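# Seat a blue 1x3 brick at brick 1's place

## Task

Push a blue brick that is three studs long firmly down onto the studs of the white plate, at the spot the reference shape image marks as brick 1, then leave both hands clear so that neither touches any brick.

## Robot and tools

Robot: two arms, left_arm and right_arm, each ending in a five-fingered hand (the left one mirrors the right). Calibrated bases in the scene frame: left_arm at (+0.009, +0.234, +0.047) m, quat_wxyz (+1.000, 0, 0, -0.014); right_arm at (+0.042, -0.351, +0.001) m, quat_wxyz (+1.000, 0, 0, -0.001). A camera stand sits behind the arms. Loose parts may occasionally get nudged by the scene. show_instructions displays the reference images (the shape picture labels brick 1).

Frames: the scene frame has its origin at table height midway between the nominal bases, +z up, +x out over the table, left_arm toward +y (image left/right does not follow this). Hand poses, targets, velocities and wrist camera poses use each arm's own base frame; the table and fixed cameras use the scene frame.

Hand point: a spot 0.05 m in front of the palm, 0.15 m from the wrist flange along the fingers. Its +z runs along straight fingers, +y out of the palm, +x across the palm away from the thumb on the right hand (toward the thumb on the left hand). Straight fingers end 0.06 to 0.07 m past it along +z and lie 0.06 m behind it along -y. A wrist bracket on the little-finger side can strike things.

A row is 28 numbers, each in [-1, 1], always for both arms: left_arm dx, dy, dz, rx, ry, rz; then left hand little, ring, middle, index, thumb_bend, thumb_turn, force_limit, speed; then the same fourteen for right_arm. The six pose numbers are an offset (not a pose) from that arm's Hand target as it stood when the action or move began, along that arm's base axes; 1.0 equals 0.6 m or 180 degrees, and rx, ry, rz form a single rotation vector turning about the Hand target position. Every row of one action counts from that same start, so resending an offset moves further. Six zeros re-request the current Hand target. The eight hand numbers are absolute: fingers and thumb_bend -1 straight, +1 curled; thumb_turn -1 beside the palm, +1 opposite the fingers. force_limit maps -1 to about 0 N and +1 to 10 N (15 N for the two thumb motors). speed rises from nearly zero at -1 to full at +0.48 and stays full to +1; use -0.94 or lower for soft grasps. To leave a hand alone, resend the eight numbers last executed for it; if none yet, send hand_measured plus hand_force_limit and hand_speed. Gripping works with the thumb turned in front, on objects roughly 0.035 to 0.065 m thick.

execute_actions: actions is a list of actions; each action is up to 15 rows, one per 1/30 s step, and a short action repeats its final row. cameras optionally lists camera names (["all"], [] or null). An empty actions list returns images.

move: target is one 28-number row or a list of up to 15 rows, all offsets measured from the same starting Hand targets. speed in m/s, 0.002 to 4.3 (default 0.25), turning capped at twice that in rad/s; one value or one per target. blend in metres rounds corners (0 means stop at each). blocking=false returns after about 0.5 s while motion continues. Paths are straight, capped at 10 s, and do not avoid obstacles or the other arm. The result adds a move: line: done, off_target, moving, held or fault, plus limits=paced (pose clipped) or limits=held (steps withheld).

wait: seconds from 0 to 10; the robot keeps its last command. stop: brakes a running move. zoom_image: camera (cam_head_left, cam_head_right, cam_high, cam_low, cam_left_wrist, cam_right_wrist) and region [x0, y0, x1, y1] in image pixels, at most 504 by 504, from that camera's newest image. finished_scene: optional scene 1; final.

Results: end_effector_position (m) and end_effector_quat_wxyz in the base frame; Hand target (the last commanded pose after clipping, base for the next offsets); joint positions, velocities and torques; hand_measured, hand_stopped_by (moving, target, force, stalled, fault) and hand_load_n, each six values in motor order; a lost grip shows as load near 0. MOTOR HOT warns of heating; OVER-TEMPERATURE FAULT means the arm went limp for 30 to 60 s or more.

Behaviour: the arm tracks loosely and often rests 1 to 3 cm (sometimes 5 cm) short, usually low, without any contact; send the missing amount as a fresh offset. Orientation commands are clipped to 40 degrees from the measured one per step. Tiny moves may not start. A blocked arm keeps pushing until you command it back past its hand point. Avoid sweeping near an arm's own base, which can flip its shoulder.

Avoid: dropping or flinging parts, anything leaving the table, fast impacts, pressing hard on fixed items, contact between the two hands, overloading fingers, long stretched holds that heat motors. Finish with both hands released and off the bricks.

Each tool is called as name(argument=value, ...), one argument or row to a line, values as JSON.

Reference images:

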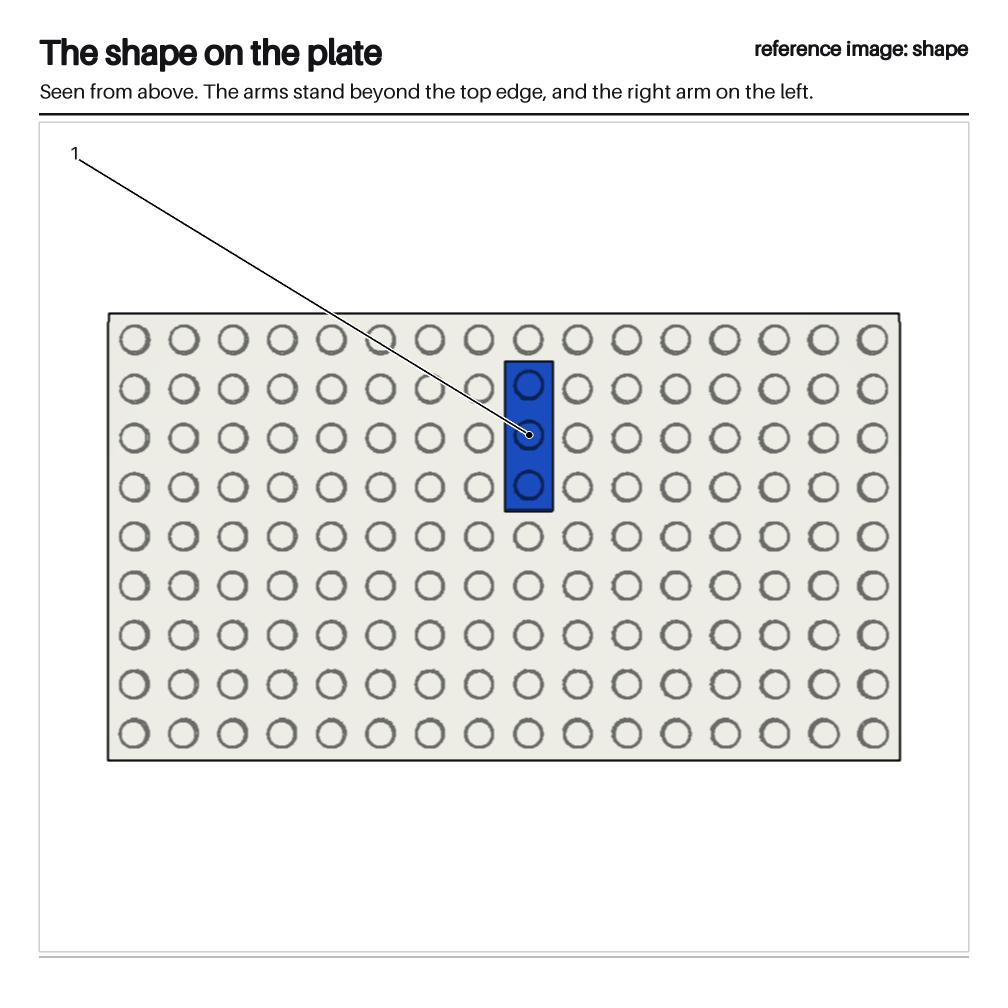

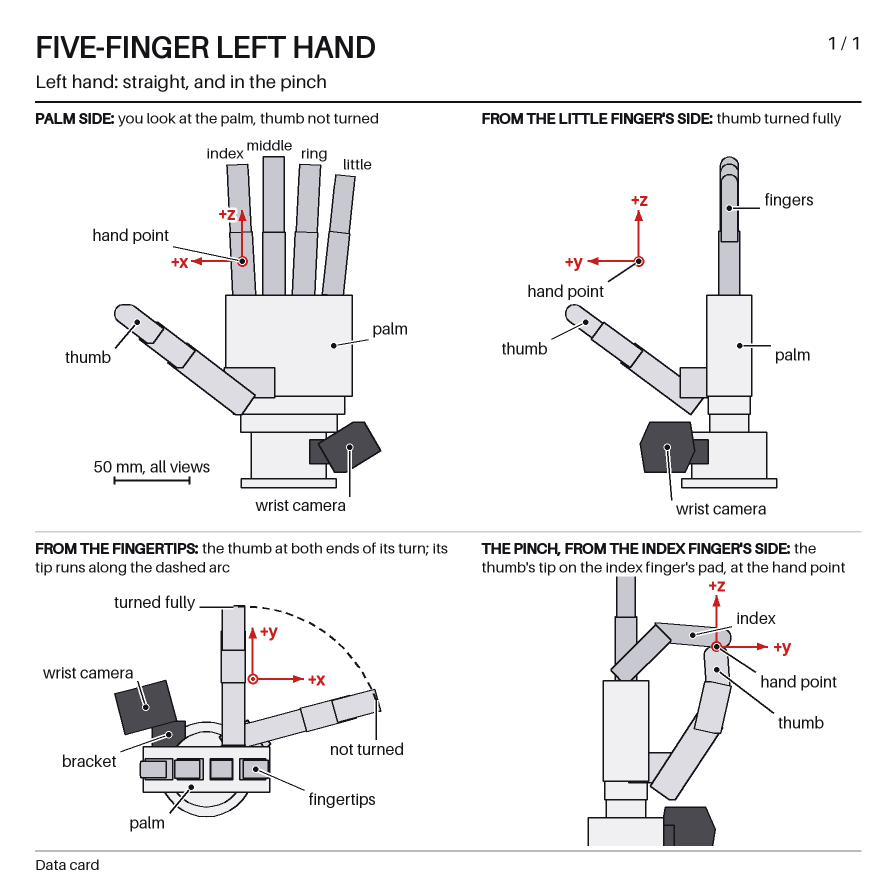

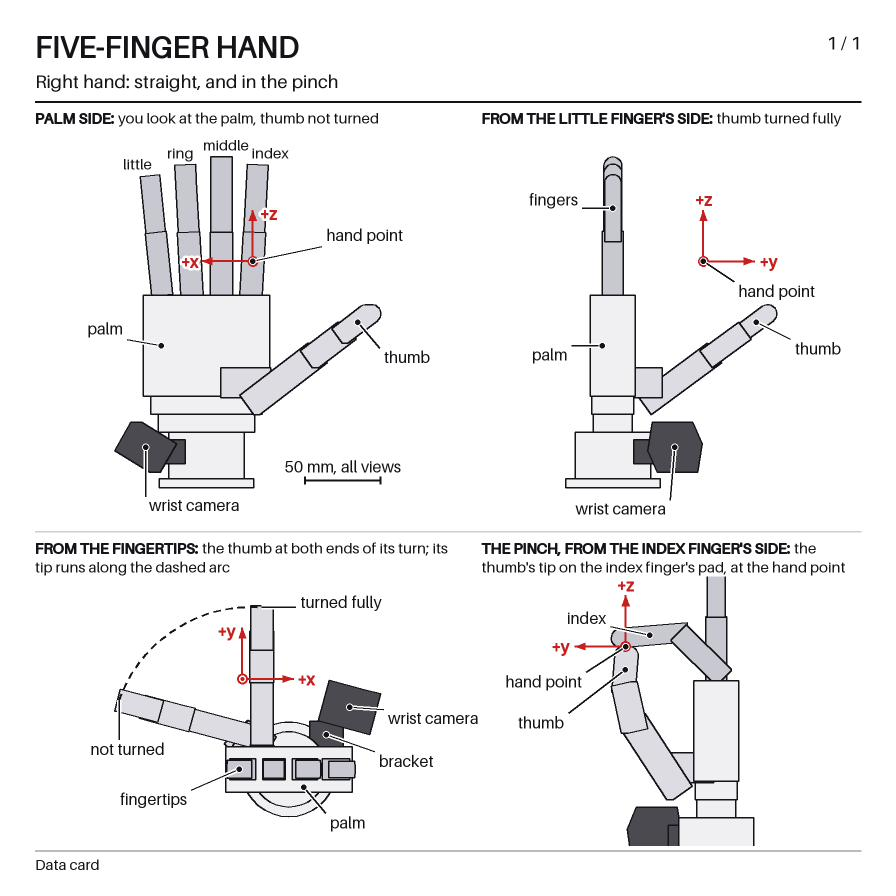

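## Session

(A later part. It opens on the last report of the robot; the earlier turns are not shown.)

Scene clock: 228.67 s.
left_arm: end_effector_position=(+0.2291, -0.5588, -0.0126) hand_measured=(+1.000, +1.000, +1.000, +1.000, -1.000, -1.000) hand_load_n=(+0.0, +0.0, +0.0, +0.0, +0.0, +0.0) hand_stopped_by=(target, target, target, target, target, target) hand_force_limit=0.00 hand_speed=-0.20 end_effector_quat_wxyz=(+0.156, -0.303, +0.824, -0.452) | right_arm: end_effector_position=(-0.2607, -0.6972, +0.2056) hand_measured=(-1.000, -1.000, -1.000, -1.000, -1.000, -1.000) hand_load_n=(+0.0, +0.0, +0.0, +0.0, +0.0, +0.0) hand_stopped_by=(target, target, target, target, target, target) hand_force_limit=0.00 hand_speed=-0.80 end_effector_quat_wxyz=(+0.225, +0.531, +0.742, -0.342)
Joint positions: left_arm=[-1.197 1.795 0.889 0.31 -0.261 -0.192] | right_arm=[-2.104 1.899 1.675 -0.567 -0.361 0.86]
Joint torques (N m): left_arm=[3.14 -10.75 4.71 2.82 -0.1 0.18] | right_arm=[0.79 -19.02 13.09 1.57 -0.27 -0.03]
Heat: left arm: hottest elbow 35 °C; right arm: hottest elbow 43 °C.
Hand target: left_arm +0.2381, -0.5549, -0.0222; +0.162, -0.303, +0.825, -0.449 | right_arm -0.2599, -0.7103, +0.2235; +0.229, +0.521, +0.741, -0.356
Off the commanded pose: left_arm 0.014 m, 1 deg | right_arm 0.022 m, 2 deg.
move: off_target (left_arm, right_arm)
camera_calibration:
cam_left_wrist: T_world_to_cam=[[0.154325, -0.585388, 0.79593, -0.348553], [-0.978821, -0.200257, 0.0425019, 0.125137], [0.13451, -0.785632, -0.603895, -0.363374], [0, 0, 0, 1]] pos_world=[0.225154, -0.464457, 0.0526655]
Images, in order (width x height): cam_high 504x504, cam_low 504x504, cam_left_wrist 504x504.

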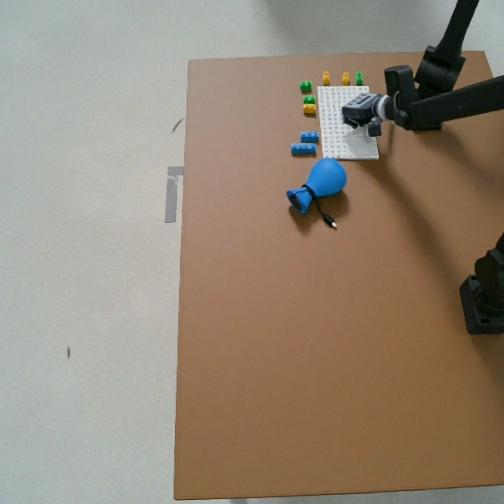

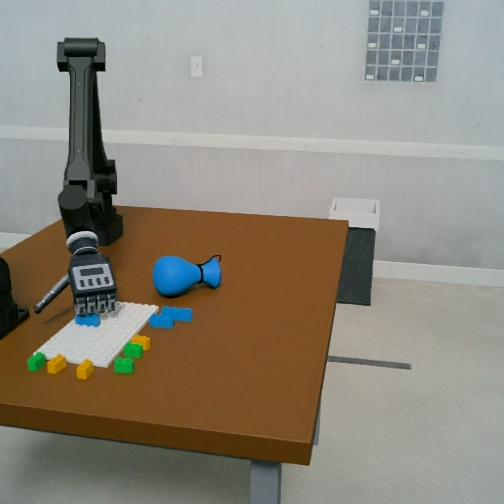

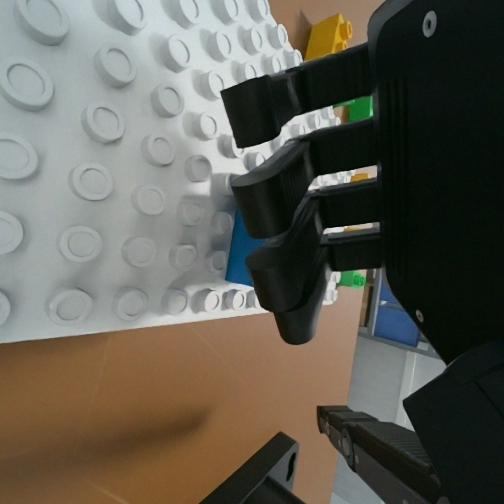

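move(
  target=[0,0,-0.0333,0,0,0,1,1,1,1,-1,-1,0,-0.2,0,0,0,0,0,0,-1,-1,-1,-1,-1,-1,0,-0.8],
  speed=0.06,
  cameras=["cam_low","cam_high","cam_left_wrist"],
)

zoom_image(
  camera="cam_low",
  region=[50, 260, 130, 340],
)

zoom_image(
  camera="cam_left_wrist",
  region=[150, 130, 350, 330],
)

Scene clock: 231.10 s.
left_arm: end_effector_position=(+0.2323, -0.5671, -0.0153) hand_measured=(+1.000, +1.000, +1.000, +1.000, -1.000, -1.000) hand_load_n=(+0.0, +0.0, -0.5, +0.5, +0.0, +0.0) hand_stopped_by=(target, target, target, target, target, target) hand_force_limit=0.00 hand_speed=-0.20 end_effector_quat_wxyz=(+0.157, -0.303, +0.814, -0.470) | right_arm: end_effector_position=(-0.2607, -0.6972, +0.2056) hand_measured=(-1.000, -1.000, -1.000, -1.000, -1.000, -1.000) hand_load_n=(+0.0, +0.0, +0.0, +0.0, +0.0, +0.0) hand_stopped_by=(target, target, target, target, target, target) hand_force_limit=0.00 hand_speed=-0.80 end_effector_quat_wxyz=(+0.225, +0.531, +0.742, -0.342)
Joint positions: left_arm=[-1.197 1.822 0.889 0.376 -0.261 -0.192] | right_arm=[-2.104 1.899 1.675 -0.567 -0.361 0.86]
Joint torques (N m): left_arm=[3.19 -9.64 4.21 2.41 -0.07 0.2] | right_arm=[0.73 -18.96 13.05 1.55 -0.27 -0.02]
Heat: left arm: hottest elbow 35 °C; right arm: hottest elbow 43 °C.
Hand target: left_arm +0.2381, -0.5549, -0.0421; +0.162, -0.303, +0.825, -0.450 | right_arm -0.2599, -0.7103, +0.2235; +0.229, +0.521, +0.741, -0.356
Off the commanded pose: left_arm 0.030 m, 3 deg | right_arm 0.022 m, 2 deg.
move: off_target (left_arm, right_arm)
camera_calibration:
cam_left_wrist: T_world_to_cam=[[0.142723, -0.555869, 0.818926, -0.332027], [-0.979389, -0.198795, 0.0357516, 0.127672], [0.142925, -0.80715, -0.572784, -0.385602], [0, 0, 0, 1]] pos_world=[0.22754, -0.470422, 0.0464742]
Images, in order (width x height): cam_high 504x504, cam_low 504x504, cam_left_wrist 504x504.

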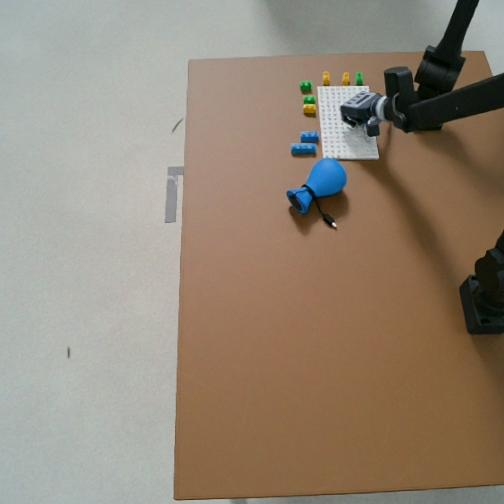

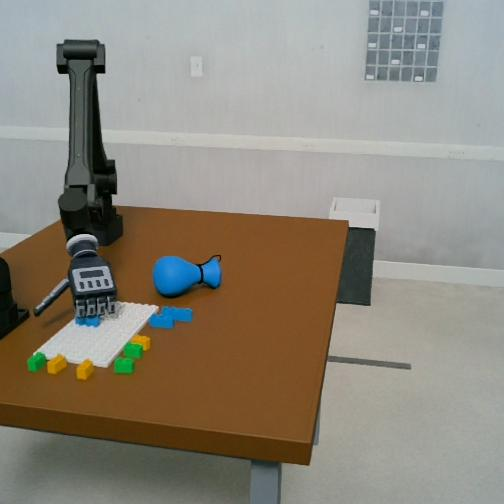

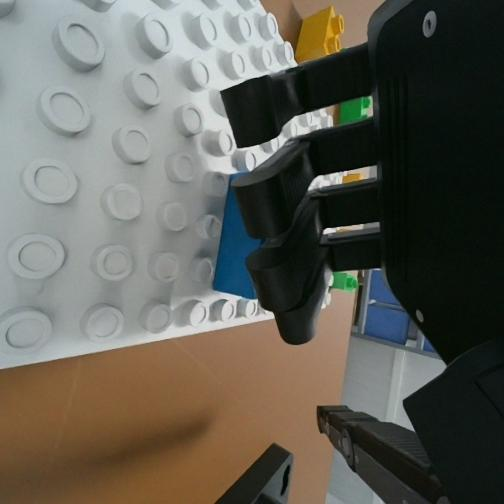

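Scaled by 6.300 from the camera's 504x504 image, which has a finer 720x720 frame.

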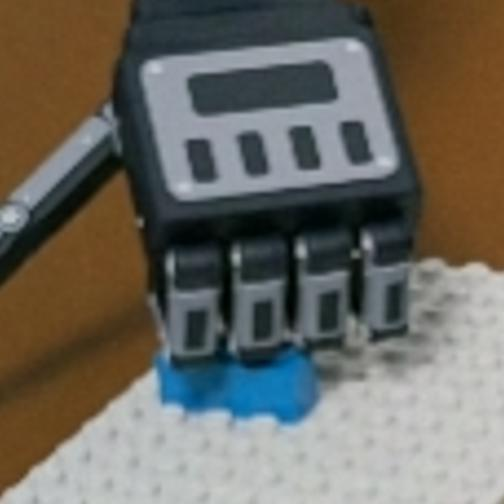

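Scaled by 2.520 from the camera's 504x504 image, which has a finer 720x720 frame.

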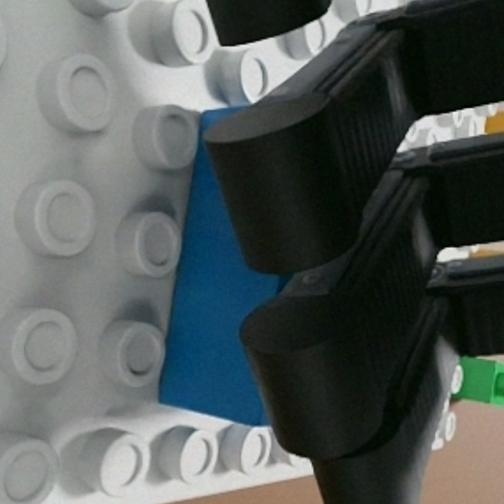

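move(
  target=[
    [-0.0027,-0.0085,0.12,0,0,0,1,1,1,1,-1,-1,0,-0.2,0,0,0,0,0,0,-1,-1,-1,-1,-1,-1,0,-0.8],
    [-0.0027,-0.0085,-0.03,0,0,0,1,1,1,1,-1,-1,0,-0.2,0,0,0,0,0,0,-1,-1,-1,-1,-1,-1,0,-0.8],
  ],
  speed=[0.1, 0.08],
  cameras=["cam_low","cam_high","cam_left_wrist"],
)

zoom_image(
  camera="cam_low",
  region=[50, 260, 130, 340],
)

zoom_image(
  camera="cam_left_wrist",
  region=[150, 130, 350, 330],
)

Scene clock: 236.73 s.
left_arm: end_effector_position=(+0.2355, -0.5734, -0.0179) hand_measured=(+1.000, +1.000, +1.000, +1.000, -1.000, -1.000) hand_load_n=(+0.0, +0.0, -3.0, +0.0, +0.0, +0.0) hand_stopped_by=(target, target, target, target, target, target) hand_force_limit=0.00 hand_speed=-0.20 end_effector_quat_wxyz=(+0.159, -0.303, +0.806, -0.483) | right_arm: end_effector_position=(-0.2607, -0.6972, +0.2056) hand_measured=(-1.000, -1.000, -1.000, -1.000, -1.000, -1.000) hand_load_n=(+0.0, +0.0, +0.0, +0.0, +0.0, +0.0) hand_stopped_by=(target, target, target, target, target, target) hand_force_limit=0.00 hand_speed=-0.80 end_effector_quat_wxyz=(+0.225, +0.531, +0.742, -0.342)
Joint positions: left_arm=[-1.197 1.846 0.891 0.431 -0.264 -0.192] | right_arm=[-2.104 1.899 1.675 -0.567 -0.361 0.86]
Joint torques (N m): left_arm=[2.49 -8.59 4.31 1.88 -0.19 0.14] | right_arm=[0.73 -18.96 13.12 1.55 -0.27 -0.03]
Heat: left arm: hottest elbow 35 °C; right arm: hottest elbow 44 °C.
Hand target: left_arm +0.2365, -0.5600, -0.0601; +0.162, -0.303, +0.825, -0.450 | right_arm -0.2599, -0.7103, +0.2235; +0.229, +0.521, +0.741, -0.356
Off the commanded pose: left_arm 0.044 m, 4 deg | right_arm 0.022 m, 2 deg.
move: off_target (left_arm, right_arm)
camera_calibration:
cam_left_wrist: T_world_to_cam=[[0.133512, -0.531826, 0.836263, -0.317626], [-0.979217, -0.200784, 0.0286455, 0.128308], [0.152673, -0.822707, -0.54758, -0.403343], [0, 0, 0, 1]] pos_world=[0.229628, -0.474993, 0.0410803]
Images, in order (width x height): cam_high 504x504, cam_low 504x504, cam_left_wrist 504x504.

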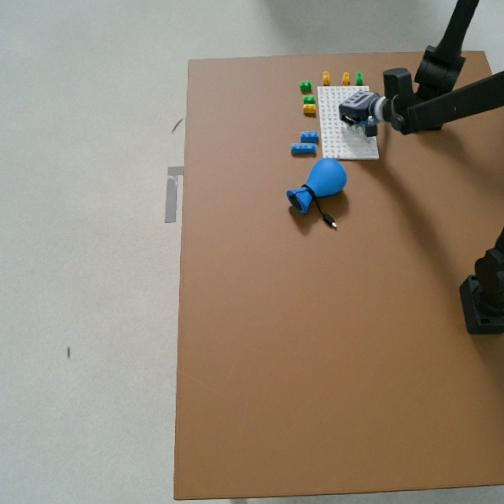

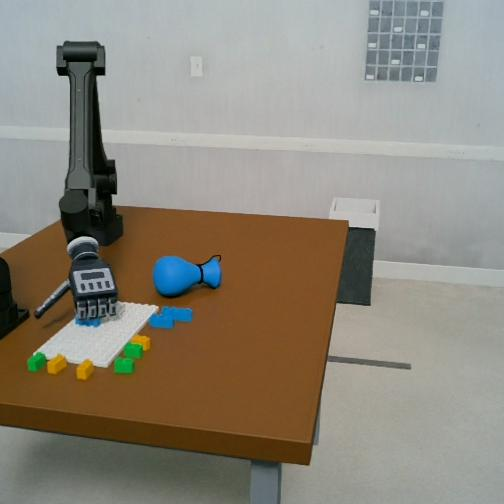

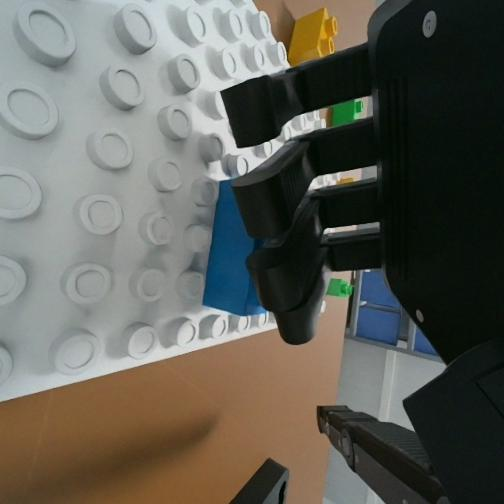

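Scaled by 6.300 from the camera's 504x504 image, which has a finer 720x720 frame.

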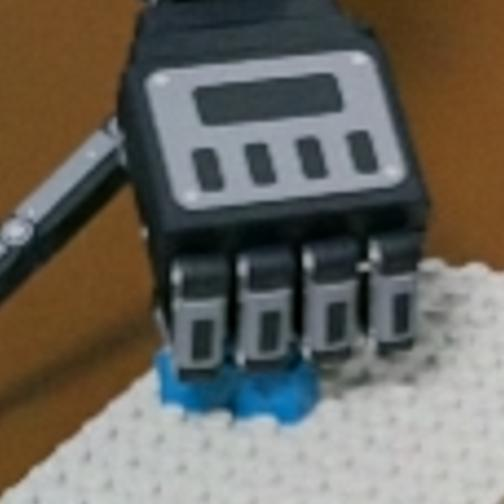

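Scaled by 2.520 from the camera's 504x504 image, which has a finer 720x720 frame.

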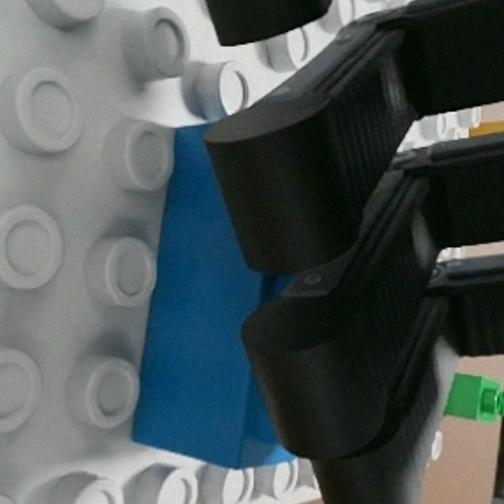

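move(
  target=[
    [0.0027,0.0085,0.15,0,0,0,1,1,1,1,-1,-1,0,-0.2,0,0,0,0,0,0,-1,-1,-1,-1,-1,-1,0,-0.8],
    [0.0027,0.0085,0.0632,0,0,0,1,1,1,1,-1,-1,0,-0.2,0,0,0,0,0,0,-1,-1,-1,-1,-1,-1,0,-0.8],
  ],
  speed=[0.1, 0.08],
  cameras=["cam_low","cam_high","cam_left_wrist"],
)

zoom_image(
  camera="cam_low",
  region=[50, 260, 130, 340],
)

zoom_image(
  camera="cam_left_wrist",
  region=[150, 130, 350, 330],
)

Scene clock: 241.73 s.
left_arm: end_effector_position=(+0.2297, -0.5591, -0.0125) hand_measured=(+1.000, +1.000, +1.000, +1.000, -1.000, -1.000) hand_load_n=(+0.0, +0.0, +0.0, +0.0, -0.5, +0.0) hand_stopped_by=(target, target, target, target, target, target) hand_force_limit=0.00 hand_speed=-0.20 end_effector_quat_wxyz=(+0.157, -0.303, +0.824, -0.453) | right_arm: end_effector_position=(-0.2607, -0.6972, +0.2056) hand_measured=(-1.000, -1.000, -1.000, -1.000, -1.000, -1.000) hand_load_n=(+0.0, +0.0, +0.0, +0.0, +0.0, -0.5) hand_stopped_by=(target, target, target, target, target, target) hand_force_limit=0.00 hand_speed=-0.80 end_effector_quat_wxyz=(+0.225, +0.531, +0.742, -0.342)
Joint positions: left_arm=[-1.196 1.795 0.891 0.31 -0.261 -0.192] | right_arm=[-2.104 1.899 1.675 -0.567 -0.361 0.86]
Joint torques (N m): left_arm=[3.19 -10.64 4.57 2.89 -0.09 0.19] | right_arm=[0.85 -19.02 13.04 1.55 -0.27 -0.02]
Heat: left arm: hottest elbow 35 °C; right arm: hottest elbow 44 °C.
Hand target: left_arm +0.2380, -0.5550, -0.0222; +0.162, -0.302, +0.825, -0.450 | right_arm -0.2599, -0.7103, +0.2235; +0.229, +0.521, +0.741, -0.356
Off the commanded pose: left_arm 0.014 m, 1 deg | right_arm 0.022 m, 2 deg.
move: off_target (left_arm, right_arm)
camera_calibration:
cam_left_wrist: T_world_to_cam=[[0.154174, -0.584847, 0.796357, -0.348622], [-0.978735, -0.200776, 0.042032, 0.125325], [0.135307, -0.785902, -0.603365, -0.363949], [0, 0, 0, 1]] pos_world=[0.225654, -0.464757, 0.0527658]
Images, in order (width x height): cam_high 504x504, cam_low 504x504, cam_left_wrist 504x504.

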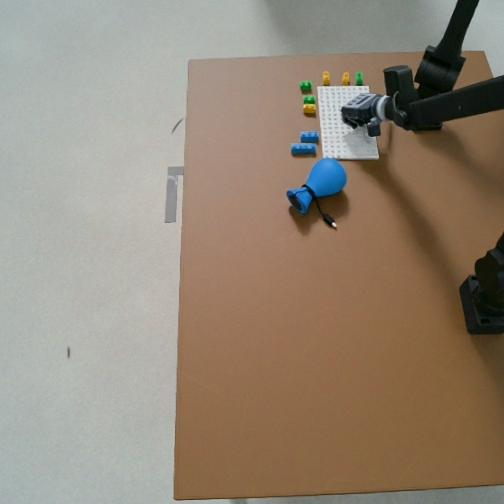

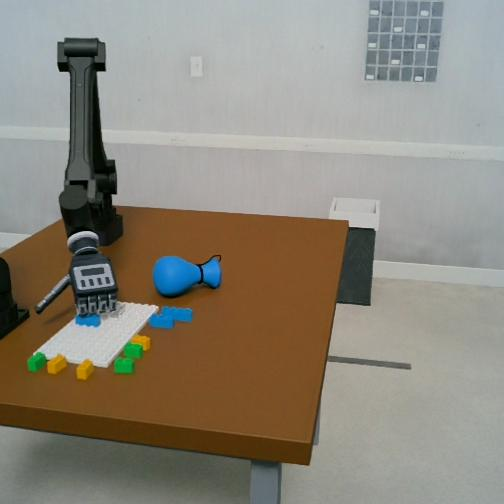

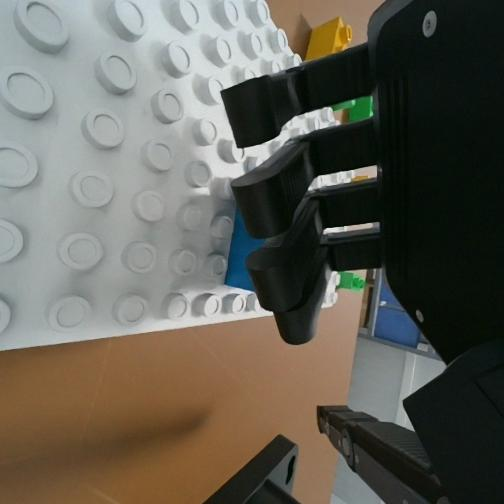

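Scaled by 6.300 from the camera's 504x504 image, which has a finer 720x720 frame.

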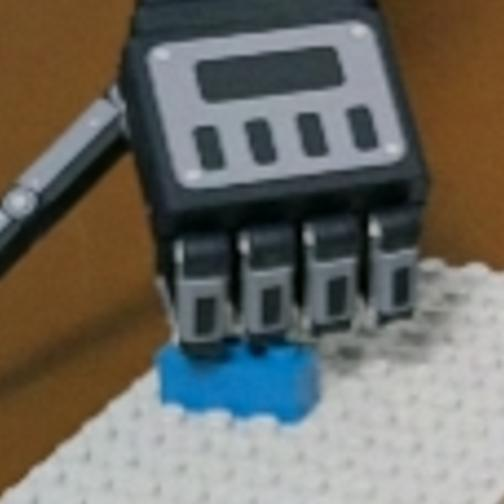

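Scaled by 2.520 from the camera's 504x504 image, which has a finer 720x720 frame.

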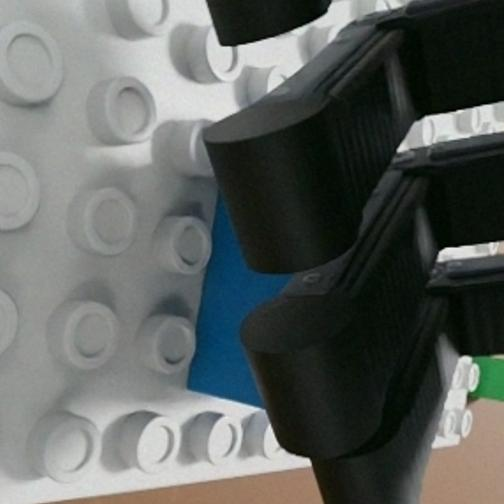

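move(
  target=[-0.0057,0.0142,-0.0585,0.0178,0.007,0,1,1,1,1,-1,-1,0,-0.2,0,0,0,0,0,0,-1,-1,-1,-1,-1,-1,0,-0.8],
  speed=0.06,
  cameras=["cam_low","cam_high","cam_left_wrist"],
)

zoom_image(
  camera="cam_low",
  region=[50, 260, 130, 340],
)

zoom_image(
  camera="cam_left_wrist",
  region=[150, 130, 350, 330],
)

Scene clock: 243.97 s.
left_arm: end_effector_position=(+0.2306, -0.5613, -0.0165) hand_measured=(+1.000, +1.000, +1.000, +1.000, -1.000, -1.000) hand_load_n=(+0.0, +0.5, -2.0, +0.0, +0.0, +0.0) hand_stopped_by=(target, target, target, target, target, target) hand_force_limit=0.00 hand_speed=-0.20 end_effector_quat_wxyz=(+0.157, -0.303, +0.822, -0.456) | right_arm: end_effector_position=(-0.2607, -0.6972, +0.2056) hand_measured=(-1.000, -1.000, -1.000, -1.000, -1.000, -1.000) hand_load_n=(+0.0, +0.0, +0.0, +0.0, +0.0, +0.0) hand_stopped_by=(target, target, target, target, target, target) hand_force_limit=0.00 hand_speed=-0.80 end_effector_quat_wxyz=(+0.225, +0.531, +0.742, -0.342)
Joint positions: left_arm=[-1.196 1.81 0.891 0.333 -0.261 -0.192] | right_arm=[-2.104 1.899 1.675 -0.567 -0.361 0.86]
Joint torques (N m): left_arm=[3.08 -8.06 4.48 1.99 -0.08 0.18] | right_arm=[0.73 -19.19 13.12 1.54 -0.26 -0.02]
Heat: left arm: hottest elbow 35 °C; right arm: hottest elbow 44 °C.
Hand target: left_arm +0.2346, -0.5465, -0.0572; +0.161, -0.303, +0.839, -0.423 | right_arm -0.2599, -0.7103, +0.2235; +0.229, +0.521, +0.741, -0.356
Off the commanded pose: left_arm 0.044 m, 4 deg | right_arm 0.022 m, 2 deg.
move: off_target (left_arm, right_arm)
camera_calibration:
cam_left_wrist: T_world_to_cam=[[0.151749, -0.578672, 0.801318, -0.342787], [-0.97886, -0.200457, 0.0406111, 0.126111], [0.137129, -0.790541, -0.596859, -0.371097], [0, 0, 0, 1]] pos_world=[0.226351, -0.466449, 0.0480677]
Images, in order (width x height): cam_high 504x504, cam_low 504x504, cam_left_wrist 504x504.

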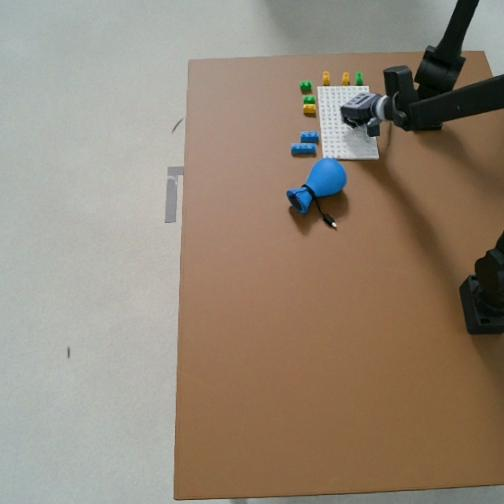

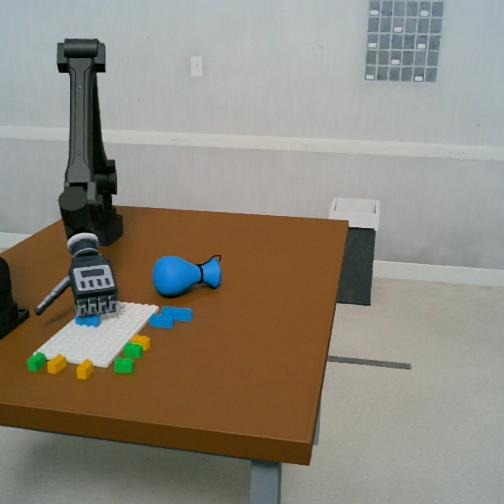

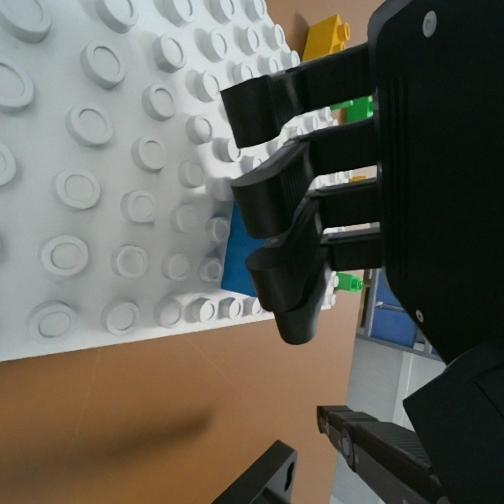

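Scaled by 6.300 from the camera's 504x504 image, which has a finer 720x720 frame.

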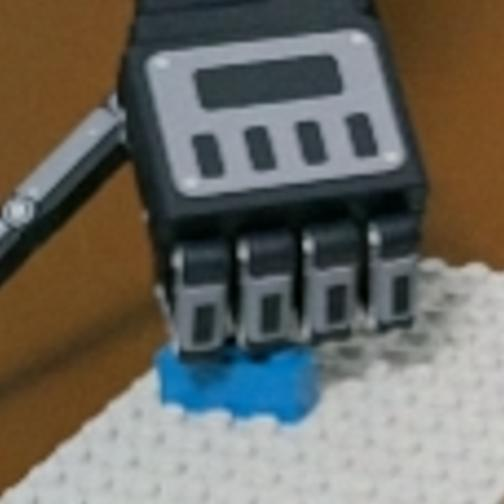

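Scaled by 2.520 from the camera's 504x504 image, which has a finer 720x720 frame.

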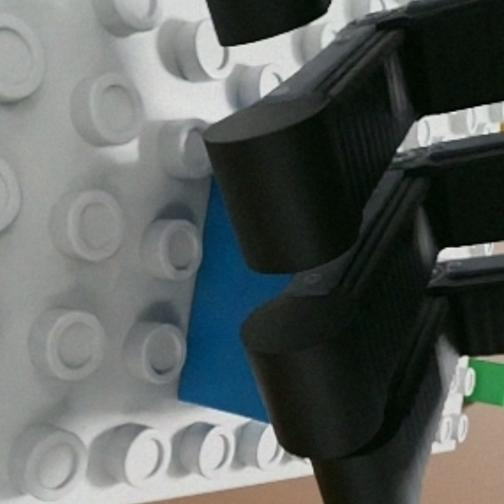

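move(
  target=[-0.0093,0.0237,-0.0562,0.023,0.009,0,1,1,1,1,-1,-1,0,-0.2,0,0,0,0,0,0,-1,-1,-1,-1,-1,-1,0,-0.8],
  speed=0.06,
  cameras=["cam_low","cam_left_wrist"],
)

zoom_image(
  camera="cam_low",
  region=[50, 260, 130, 340],
)

zoom_image(
  camera="cam_left_wrist",
  region=[150, 130, 350, 330],
)

Scene clock: 247.10 s.
left_arm: end_effector_position=(+0.2307, -0.5613, -0.0204) hand_measured=(+1.000, +1.000, +1.000, +1.000, -1.000, -1.000) hand_load_n=(+0.0, +0.0, -3.0, +0.0, +0.0, -0.5) hand_stopped_by=(target, target, target, target, target, target) hand_force_limit=0.00 hand_speed=-0.20 end_effector_quat_wxyz=(+0.157, -0.303, +0.823, -0.454) | right_arm: end_effector_position=(-0.2607, -0.6972, +0.2056) hand_measured=(-1.000, -1.000, -1.000, -1.000, -1.000, -1.000) hand_load_n=(+0.0, +0.0, -0.5, +0.0, +0.0, +0.0) hand_stopped_by=(target, target, target, target, target, target) hand_force_limit=0.00 hand_speed=-0.80 end_effector_quat_wxyz=(+0.225, +0.531, +0.742, -0.342)
Joint positions: left_arm=[-1.196 1.819 0.893 0.333 -0.261 -0.192] | right_arm=[-2.104 1.899 1.675 -0.567 -0.361 0.86]
Joint torques (N m): left_arm=[2.61 -6.01 3.75 0.53 -0.1 0.23] | right_arm=[0.62 -19.25 13.14 1.54 -0.25 -0.01]
Heat: left arm: hottest elbow 35 °C; right arm: hottest elbow 44 °C.
Hand target: left_arm +0.2290, -0.5322, -0.0910; +0.160, -0.303, +0.856, -0.388 | right_arm -0.2599, -0.7103, +0.2235; +0.229, +0.521, +0.741, -0.356
Off the commanded pose: left_arm 0.076 m, 8 deg | right_arm 0.022 m, 2 deg.
move: off_target (left_arm, right_arm)
camera_calibration:
cam_left_wrist: T_world_to_cam=[[0.153533, -0.583181, 0.797701, -0.342536], [-0.978724, -0.200945, 0.0414678, 0.126093], [0.136111, -0.787097, -0.601625, -0.371405], [0, 0, 0, 1]] pos_world=[0.226553, -0.466755, 0.0445663]
Images, in order (width x height): cam_low 504x504, cam_left_wrist 504x504.

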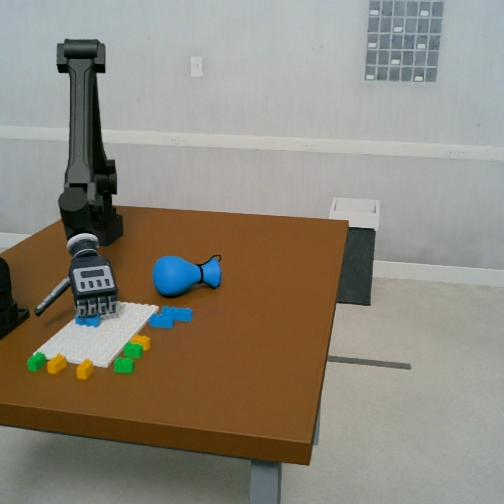

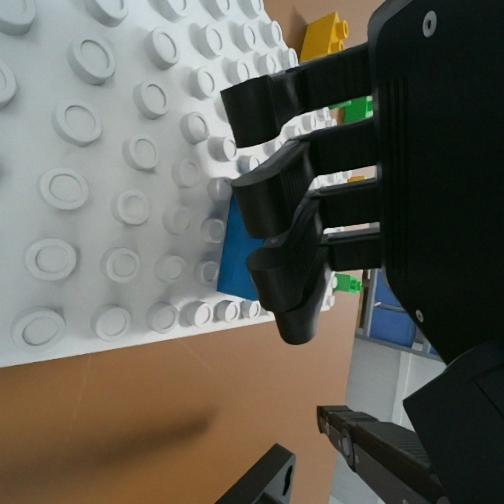

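Scaled by 6.300 from the camera's 504x504 image, which has a finer 720x720 frame.

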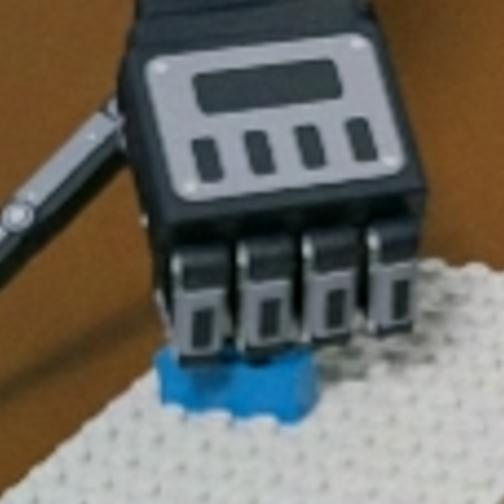

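Scaled by 2.520 from the camera's 504x504 image, which has a finer 720x720 frame.

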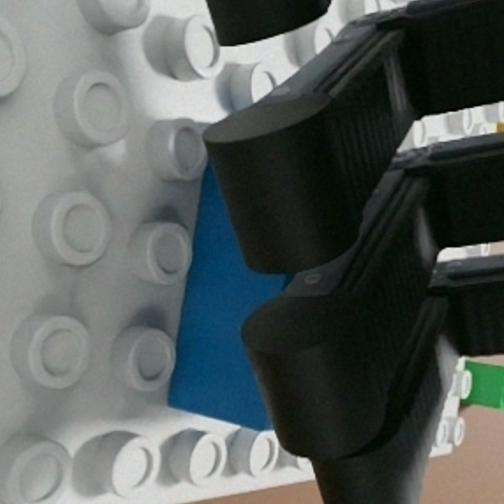

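move(
  target=[-0.0093,0.0237,-0.0562,0.023,0.009,0,1,1,1,1,-1,-1,0,-0.2,0,0,0,0,0,0,-1,-1,-1,-1,-1,-1,0,-0.8],
  speed=0.06,
  cameras=["cam_low","cam_left_wrist"],
)

zoom_image(
  camera="cam_low",
  region=[50, 260, 130, 340],
)

zoom_image(
  camera="cam_left_wrist",
  region=[150, 130, 350, 330],
)

Scene clock: 249.17 s.
left_arm: end_effector_position=(+0.2331, -0.5670, -0.0236) hand_measured=(+1.000, +1.000, +1.000, +1.000, -1.000, -1.000) hand_load_n=(+0.0, +0.0, -5.5, +0.0, +0.0, +0.0) hand_stopped_by=(target, target, target, target, target, target) hand_force_limit=0.00 hand_speed=-0.20 end_effector_quat_wxyz=(+0.157, -0.303, +0.823, -0.453) | right_arm: end_effector_position=(-0.2607, -0.6972, +0.2056) hand_measured=(-1.000, -1.000, -1.000, -1.000, -1.000, -1.000) hand_load_n=(+0.0, +0.0, +0.0, +0.0, -0.5, -0.5) hand_stopped_by=(target, target, target, target, target, target) hand_force_limit=0.00 hand_speed=-0.80 end_effector_quat_wxyz=(+0.225, +0.531, +0.742, -0.342)
Joint positions: left_arm=[-1.196 1.837 0.911 0.333 -0.262 -0.192] | right_arm=[-2.104 1.899 1.675 -0.567 -0.361 0.86]
Joint torques (N m): left_arm=[2.55 -4.66 1.96 -0.84 -0.07 0.17] | right_arm=[0.73 -19.14 13.14 1.52 -0.27 -0.02]
Heat: left arm: hottest elbow 35 °C; right arm: hottest elbow 44 °C.
Hand target: left_arm +0.2234, -0.5181, -0.1247; +0.159, -0.302, +0.871, -0.353 | right_arm -0.2599, -0.7103, +0.2235; +0.229, +0.521, +0.741, -0.356
Off the commanded pose: left_arm 0.113 m, 13 deg | right_arm 0.022 m, 2 deg.
move: off_target (left_arm, right_arm)
camera_calibration:
cam_left_wrist: T_world_to_cam=[[0.153731, -0.583511, 0.797422, -0.344069], [-0.978596, -0.201641, 0.041109, 0.126959], [0.136805, -0.786674, -0.602021, -0.378031], [0, 0, 0, 1]] pos_world=[0.228853, -0.472555, 0.0415663]
Images, in order (width x height): cam_low 504x504, cam_left_wrist 504x504.

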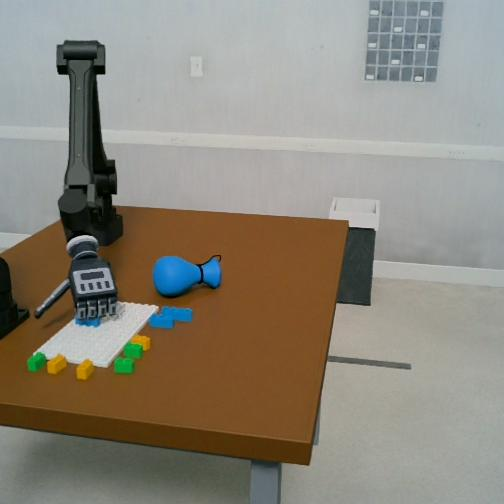

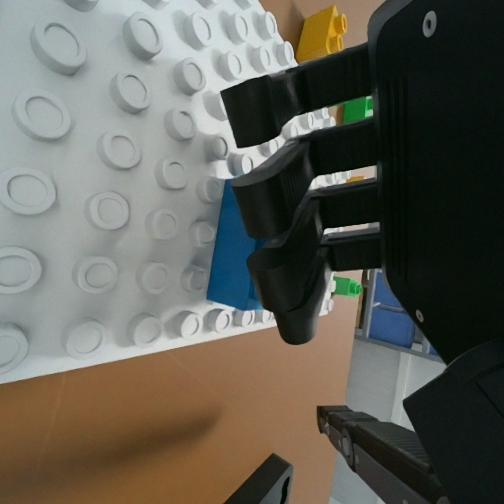

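Scaled by 6.300 from the camera's 504x504 image, which has a finer 720x720 frame.

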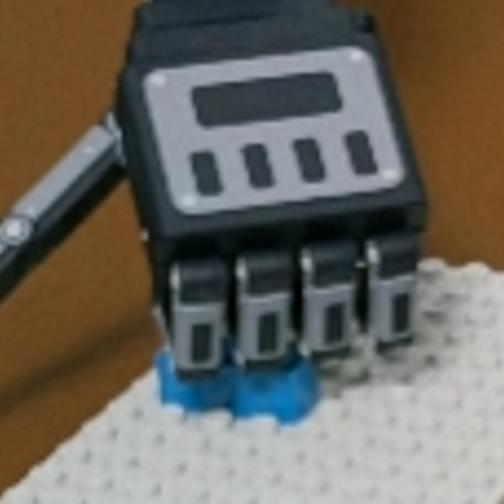

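Scaled by 2.520 from the camera's 504x504 image, which has a finer 720x720 frame.

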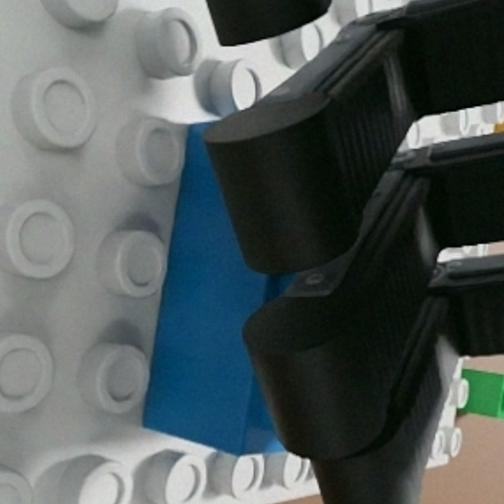

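move(
  target=[0.0243,-0.0615,0.3,-0.0638,-0.025,0,1,1,1,1,-1,-1,0,-0.2,0,0,0,0,0,0,-1,-1,-1,-1,-1,-1,0,-0.8],
  speed=0.15,
  cameras=["all"],
)

zoom_image(
  camera="cam_low",
  region=[50, 260, 130, 340],
)

zoom_image(
  camera="cam_left_wrist",
  region=[100, 100, 300, 300],
)

zoom_image(
  camera="cam_high",
  region=[325, 75, 395, 145],
)

Scene clock: 252.07 s.
left_arm: end_effector_position=(+0.2241, -0.5449, +0.0376) hand_measured=(+1.000, +1.000, +1.000, +1.000, -1.000, -1.000) hand_load_n=(+0.0, +0.0, +0.0, +0.0, +0.0, -0.5) hand_stopped_by=(target, target, target, target, target, target) hand_force_limit=0.00 hand_speed=-0.20 end_effector_quat_wxyz=(+0.156, -0.303, +0.831, -0.439) | right_arm: end_effector_position=(-0.2607, -0.6972, +0.2056) hand_measured=(-1.000, -1.000, -1.000, -1.000, -1.000, -1.000) hand_load_n=(+0.0, +0.0, +0.0, +0.0, +0.0, +0.0) hand_stopped_by=(target, target, target, target, target, target) hand_force_limit=0.00 hand_speed=-0.80 end_effector_quat_wxyz=(+0.225, +0.531, +0.742, -0.342)
Joint positions: left_arm=[-1.196 1.655 0.899 0.132 -0.261 -0.192] | right_arm=[-2.104 1.899 1.675 -0.567 -0.361 0.86]
Joint torques (N m): left_arm=[2.78 -12.16 8.1 1.47 -0.09 0.18] | right_arm=[0.67 -18.96 13.08 1.52 -0.28 -0.02]
Heat: left arm: hottest elbow 35 °C; right arm: hottest elbow 44 °C.
Hand target: left_arm +0.2380, -0.5550, +0.0552; +0.162, -0.303, +0.825, -0.450 | right_arm -0.2599, -0.7103, +0.2235; +0.229, +0.521, +0.741, -0.356
Off the commanded pose: left_arm 0.025 m, 2 deg | right_arm 0.022 m, 2 deg.
move: off_target (left_arm, right_arm)
camera_calibration:
cam_left_wrist: T_world_to_cam=[[0.162934, -0.606993, 0.777825, -0.392686], [-0.978231, -0.202076, 0.04722, 0.119656], [0.128517, -0.768586, -0.626704, -0.309927], [0, 0, 0, 1]] pos_world=[0.220864, -0.452384, 0.105558]
cam_right_wrist: T_world_to_cam=[[0.801664, 0.345316, -0.487946, 0.553582], [0.539944, -0.0680325, 0.838947, -0.0804527], [0.256505, -0.936017, -0.24099, -0.423362], [0, 0, 0, 1]] pos_world=[-0.291752, -0.592908, 0.235587]

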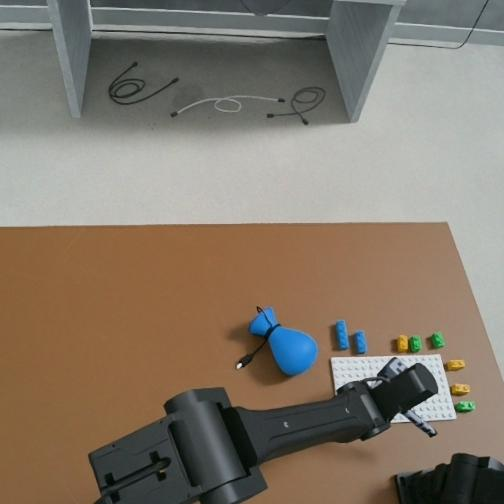

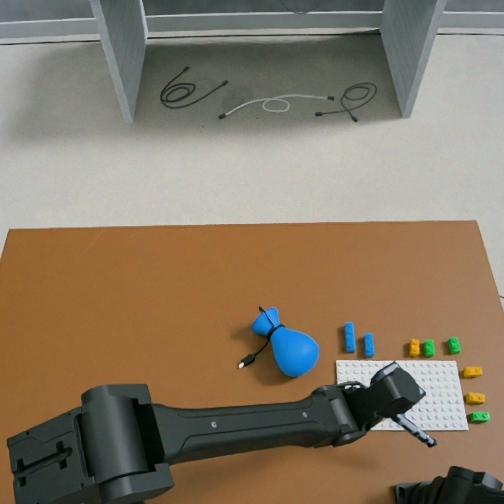

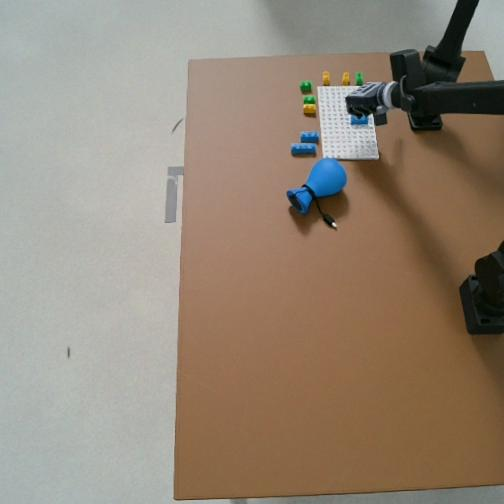

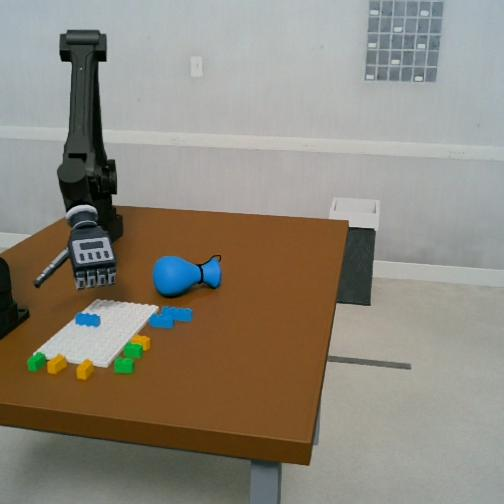

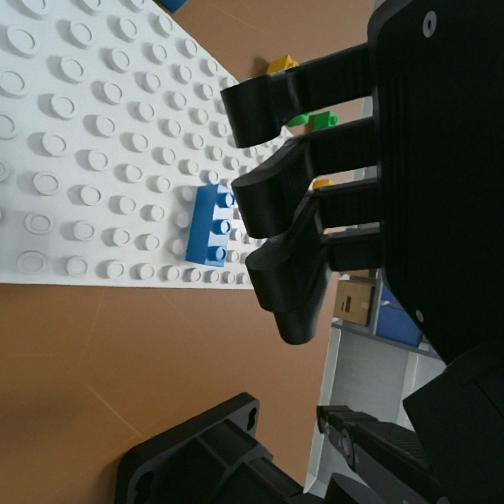

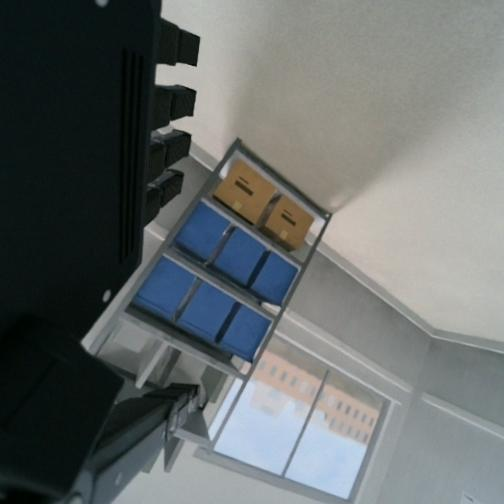

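Scaled by 6.300 from the camera's 504x504 image, which has a finer 720x720 frame.

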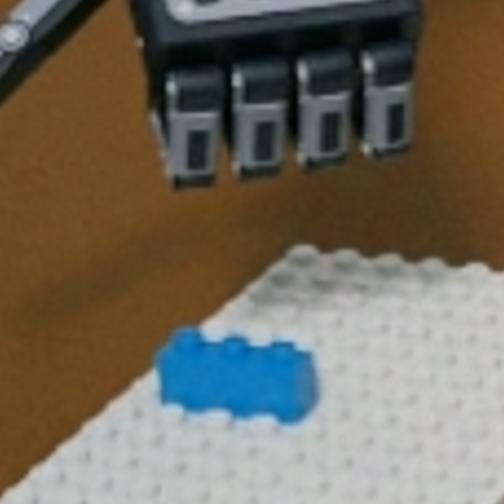

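Scaled by 2.520 from the camera's 504x504 image, which has a finer 720x720 frame.

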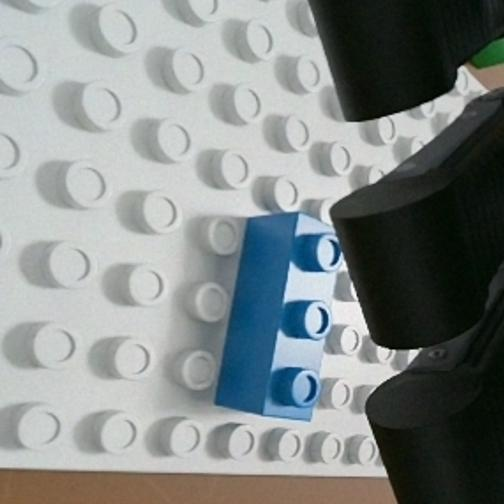

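Scaled by 7.200 from the camera's 504x504 image, which has a finer 720x720 frame.

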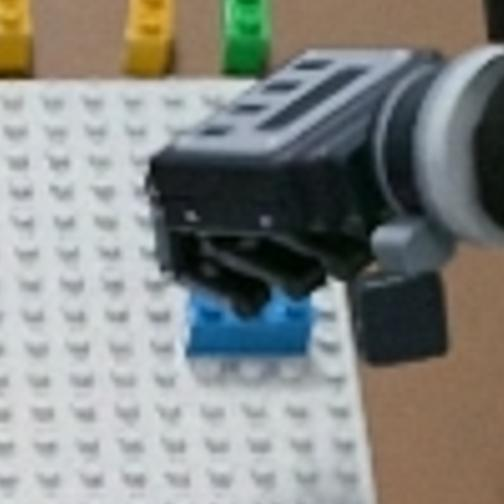

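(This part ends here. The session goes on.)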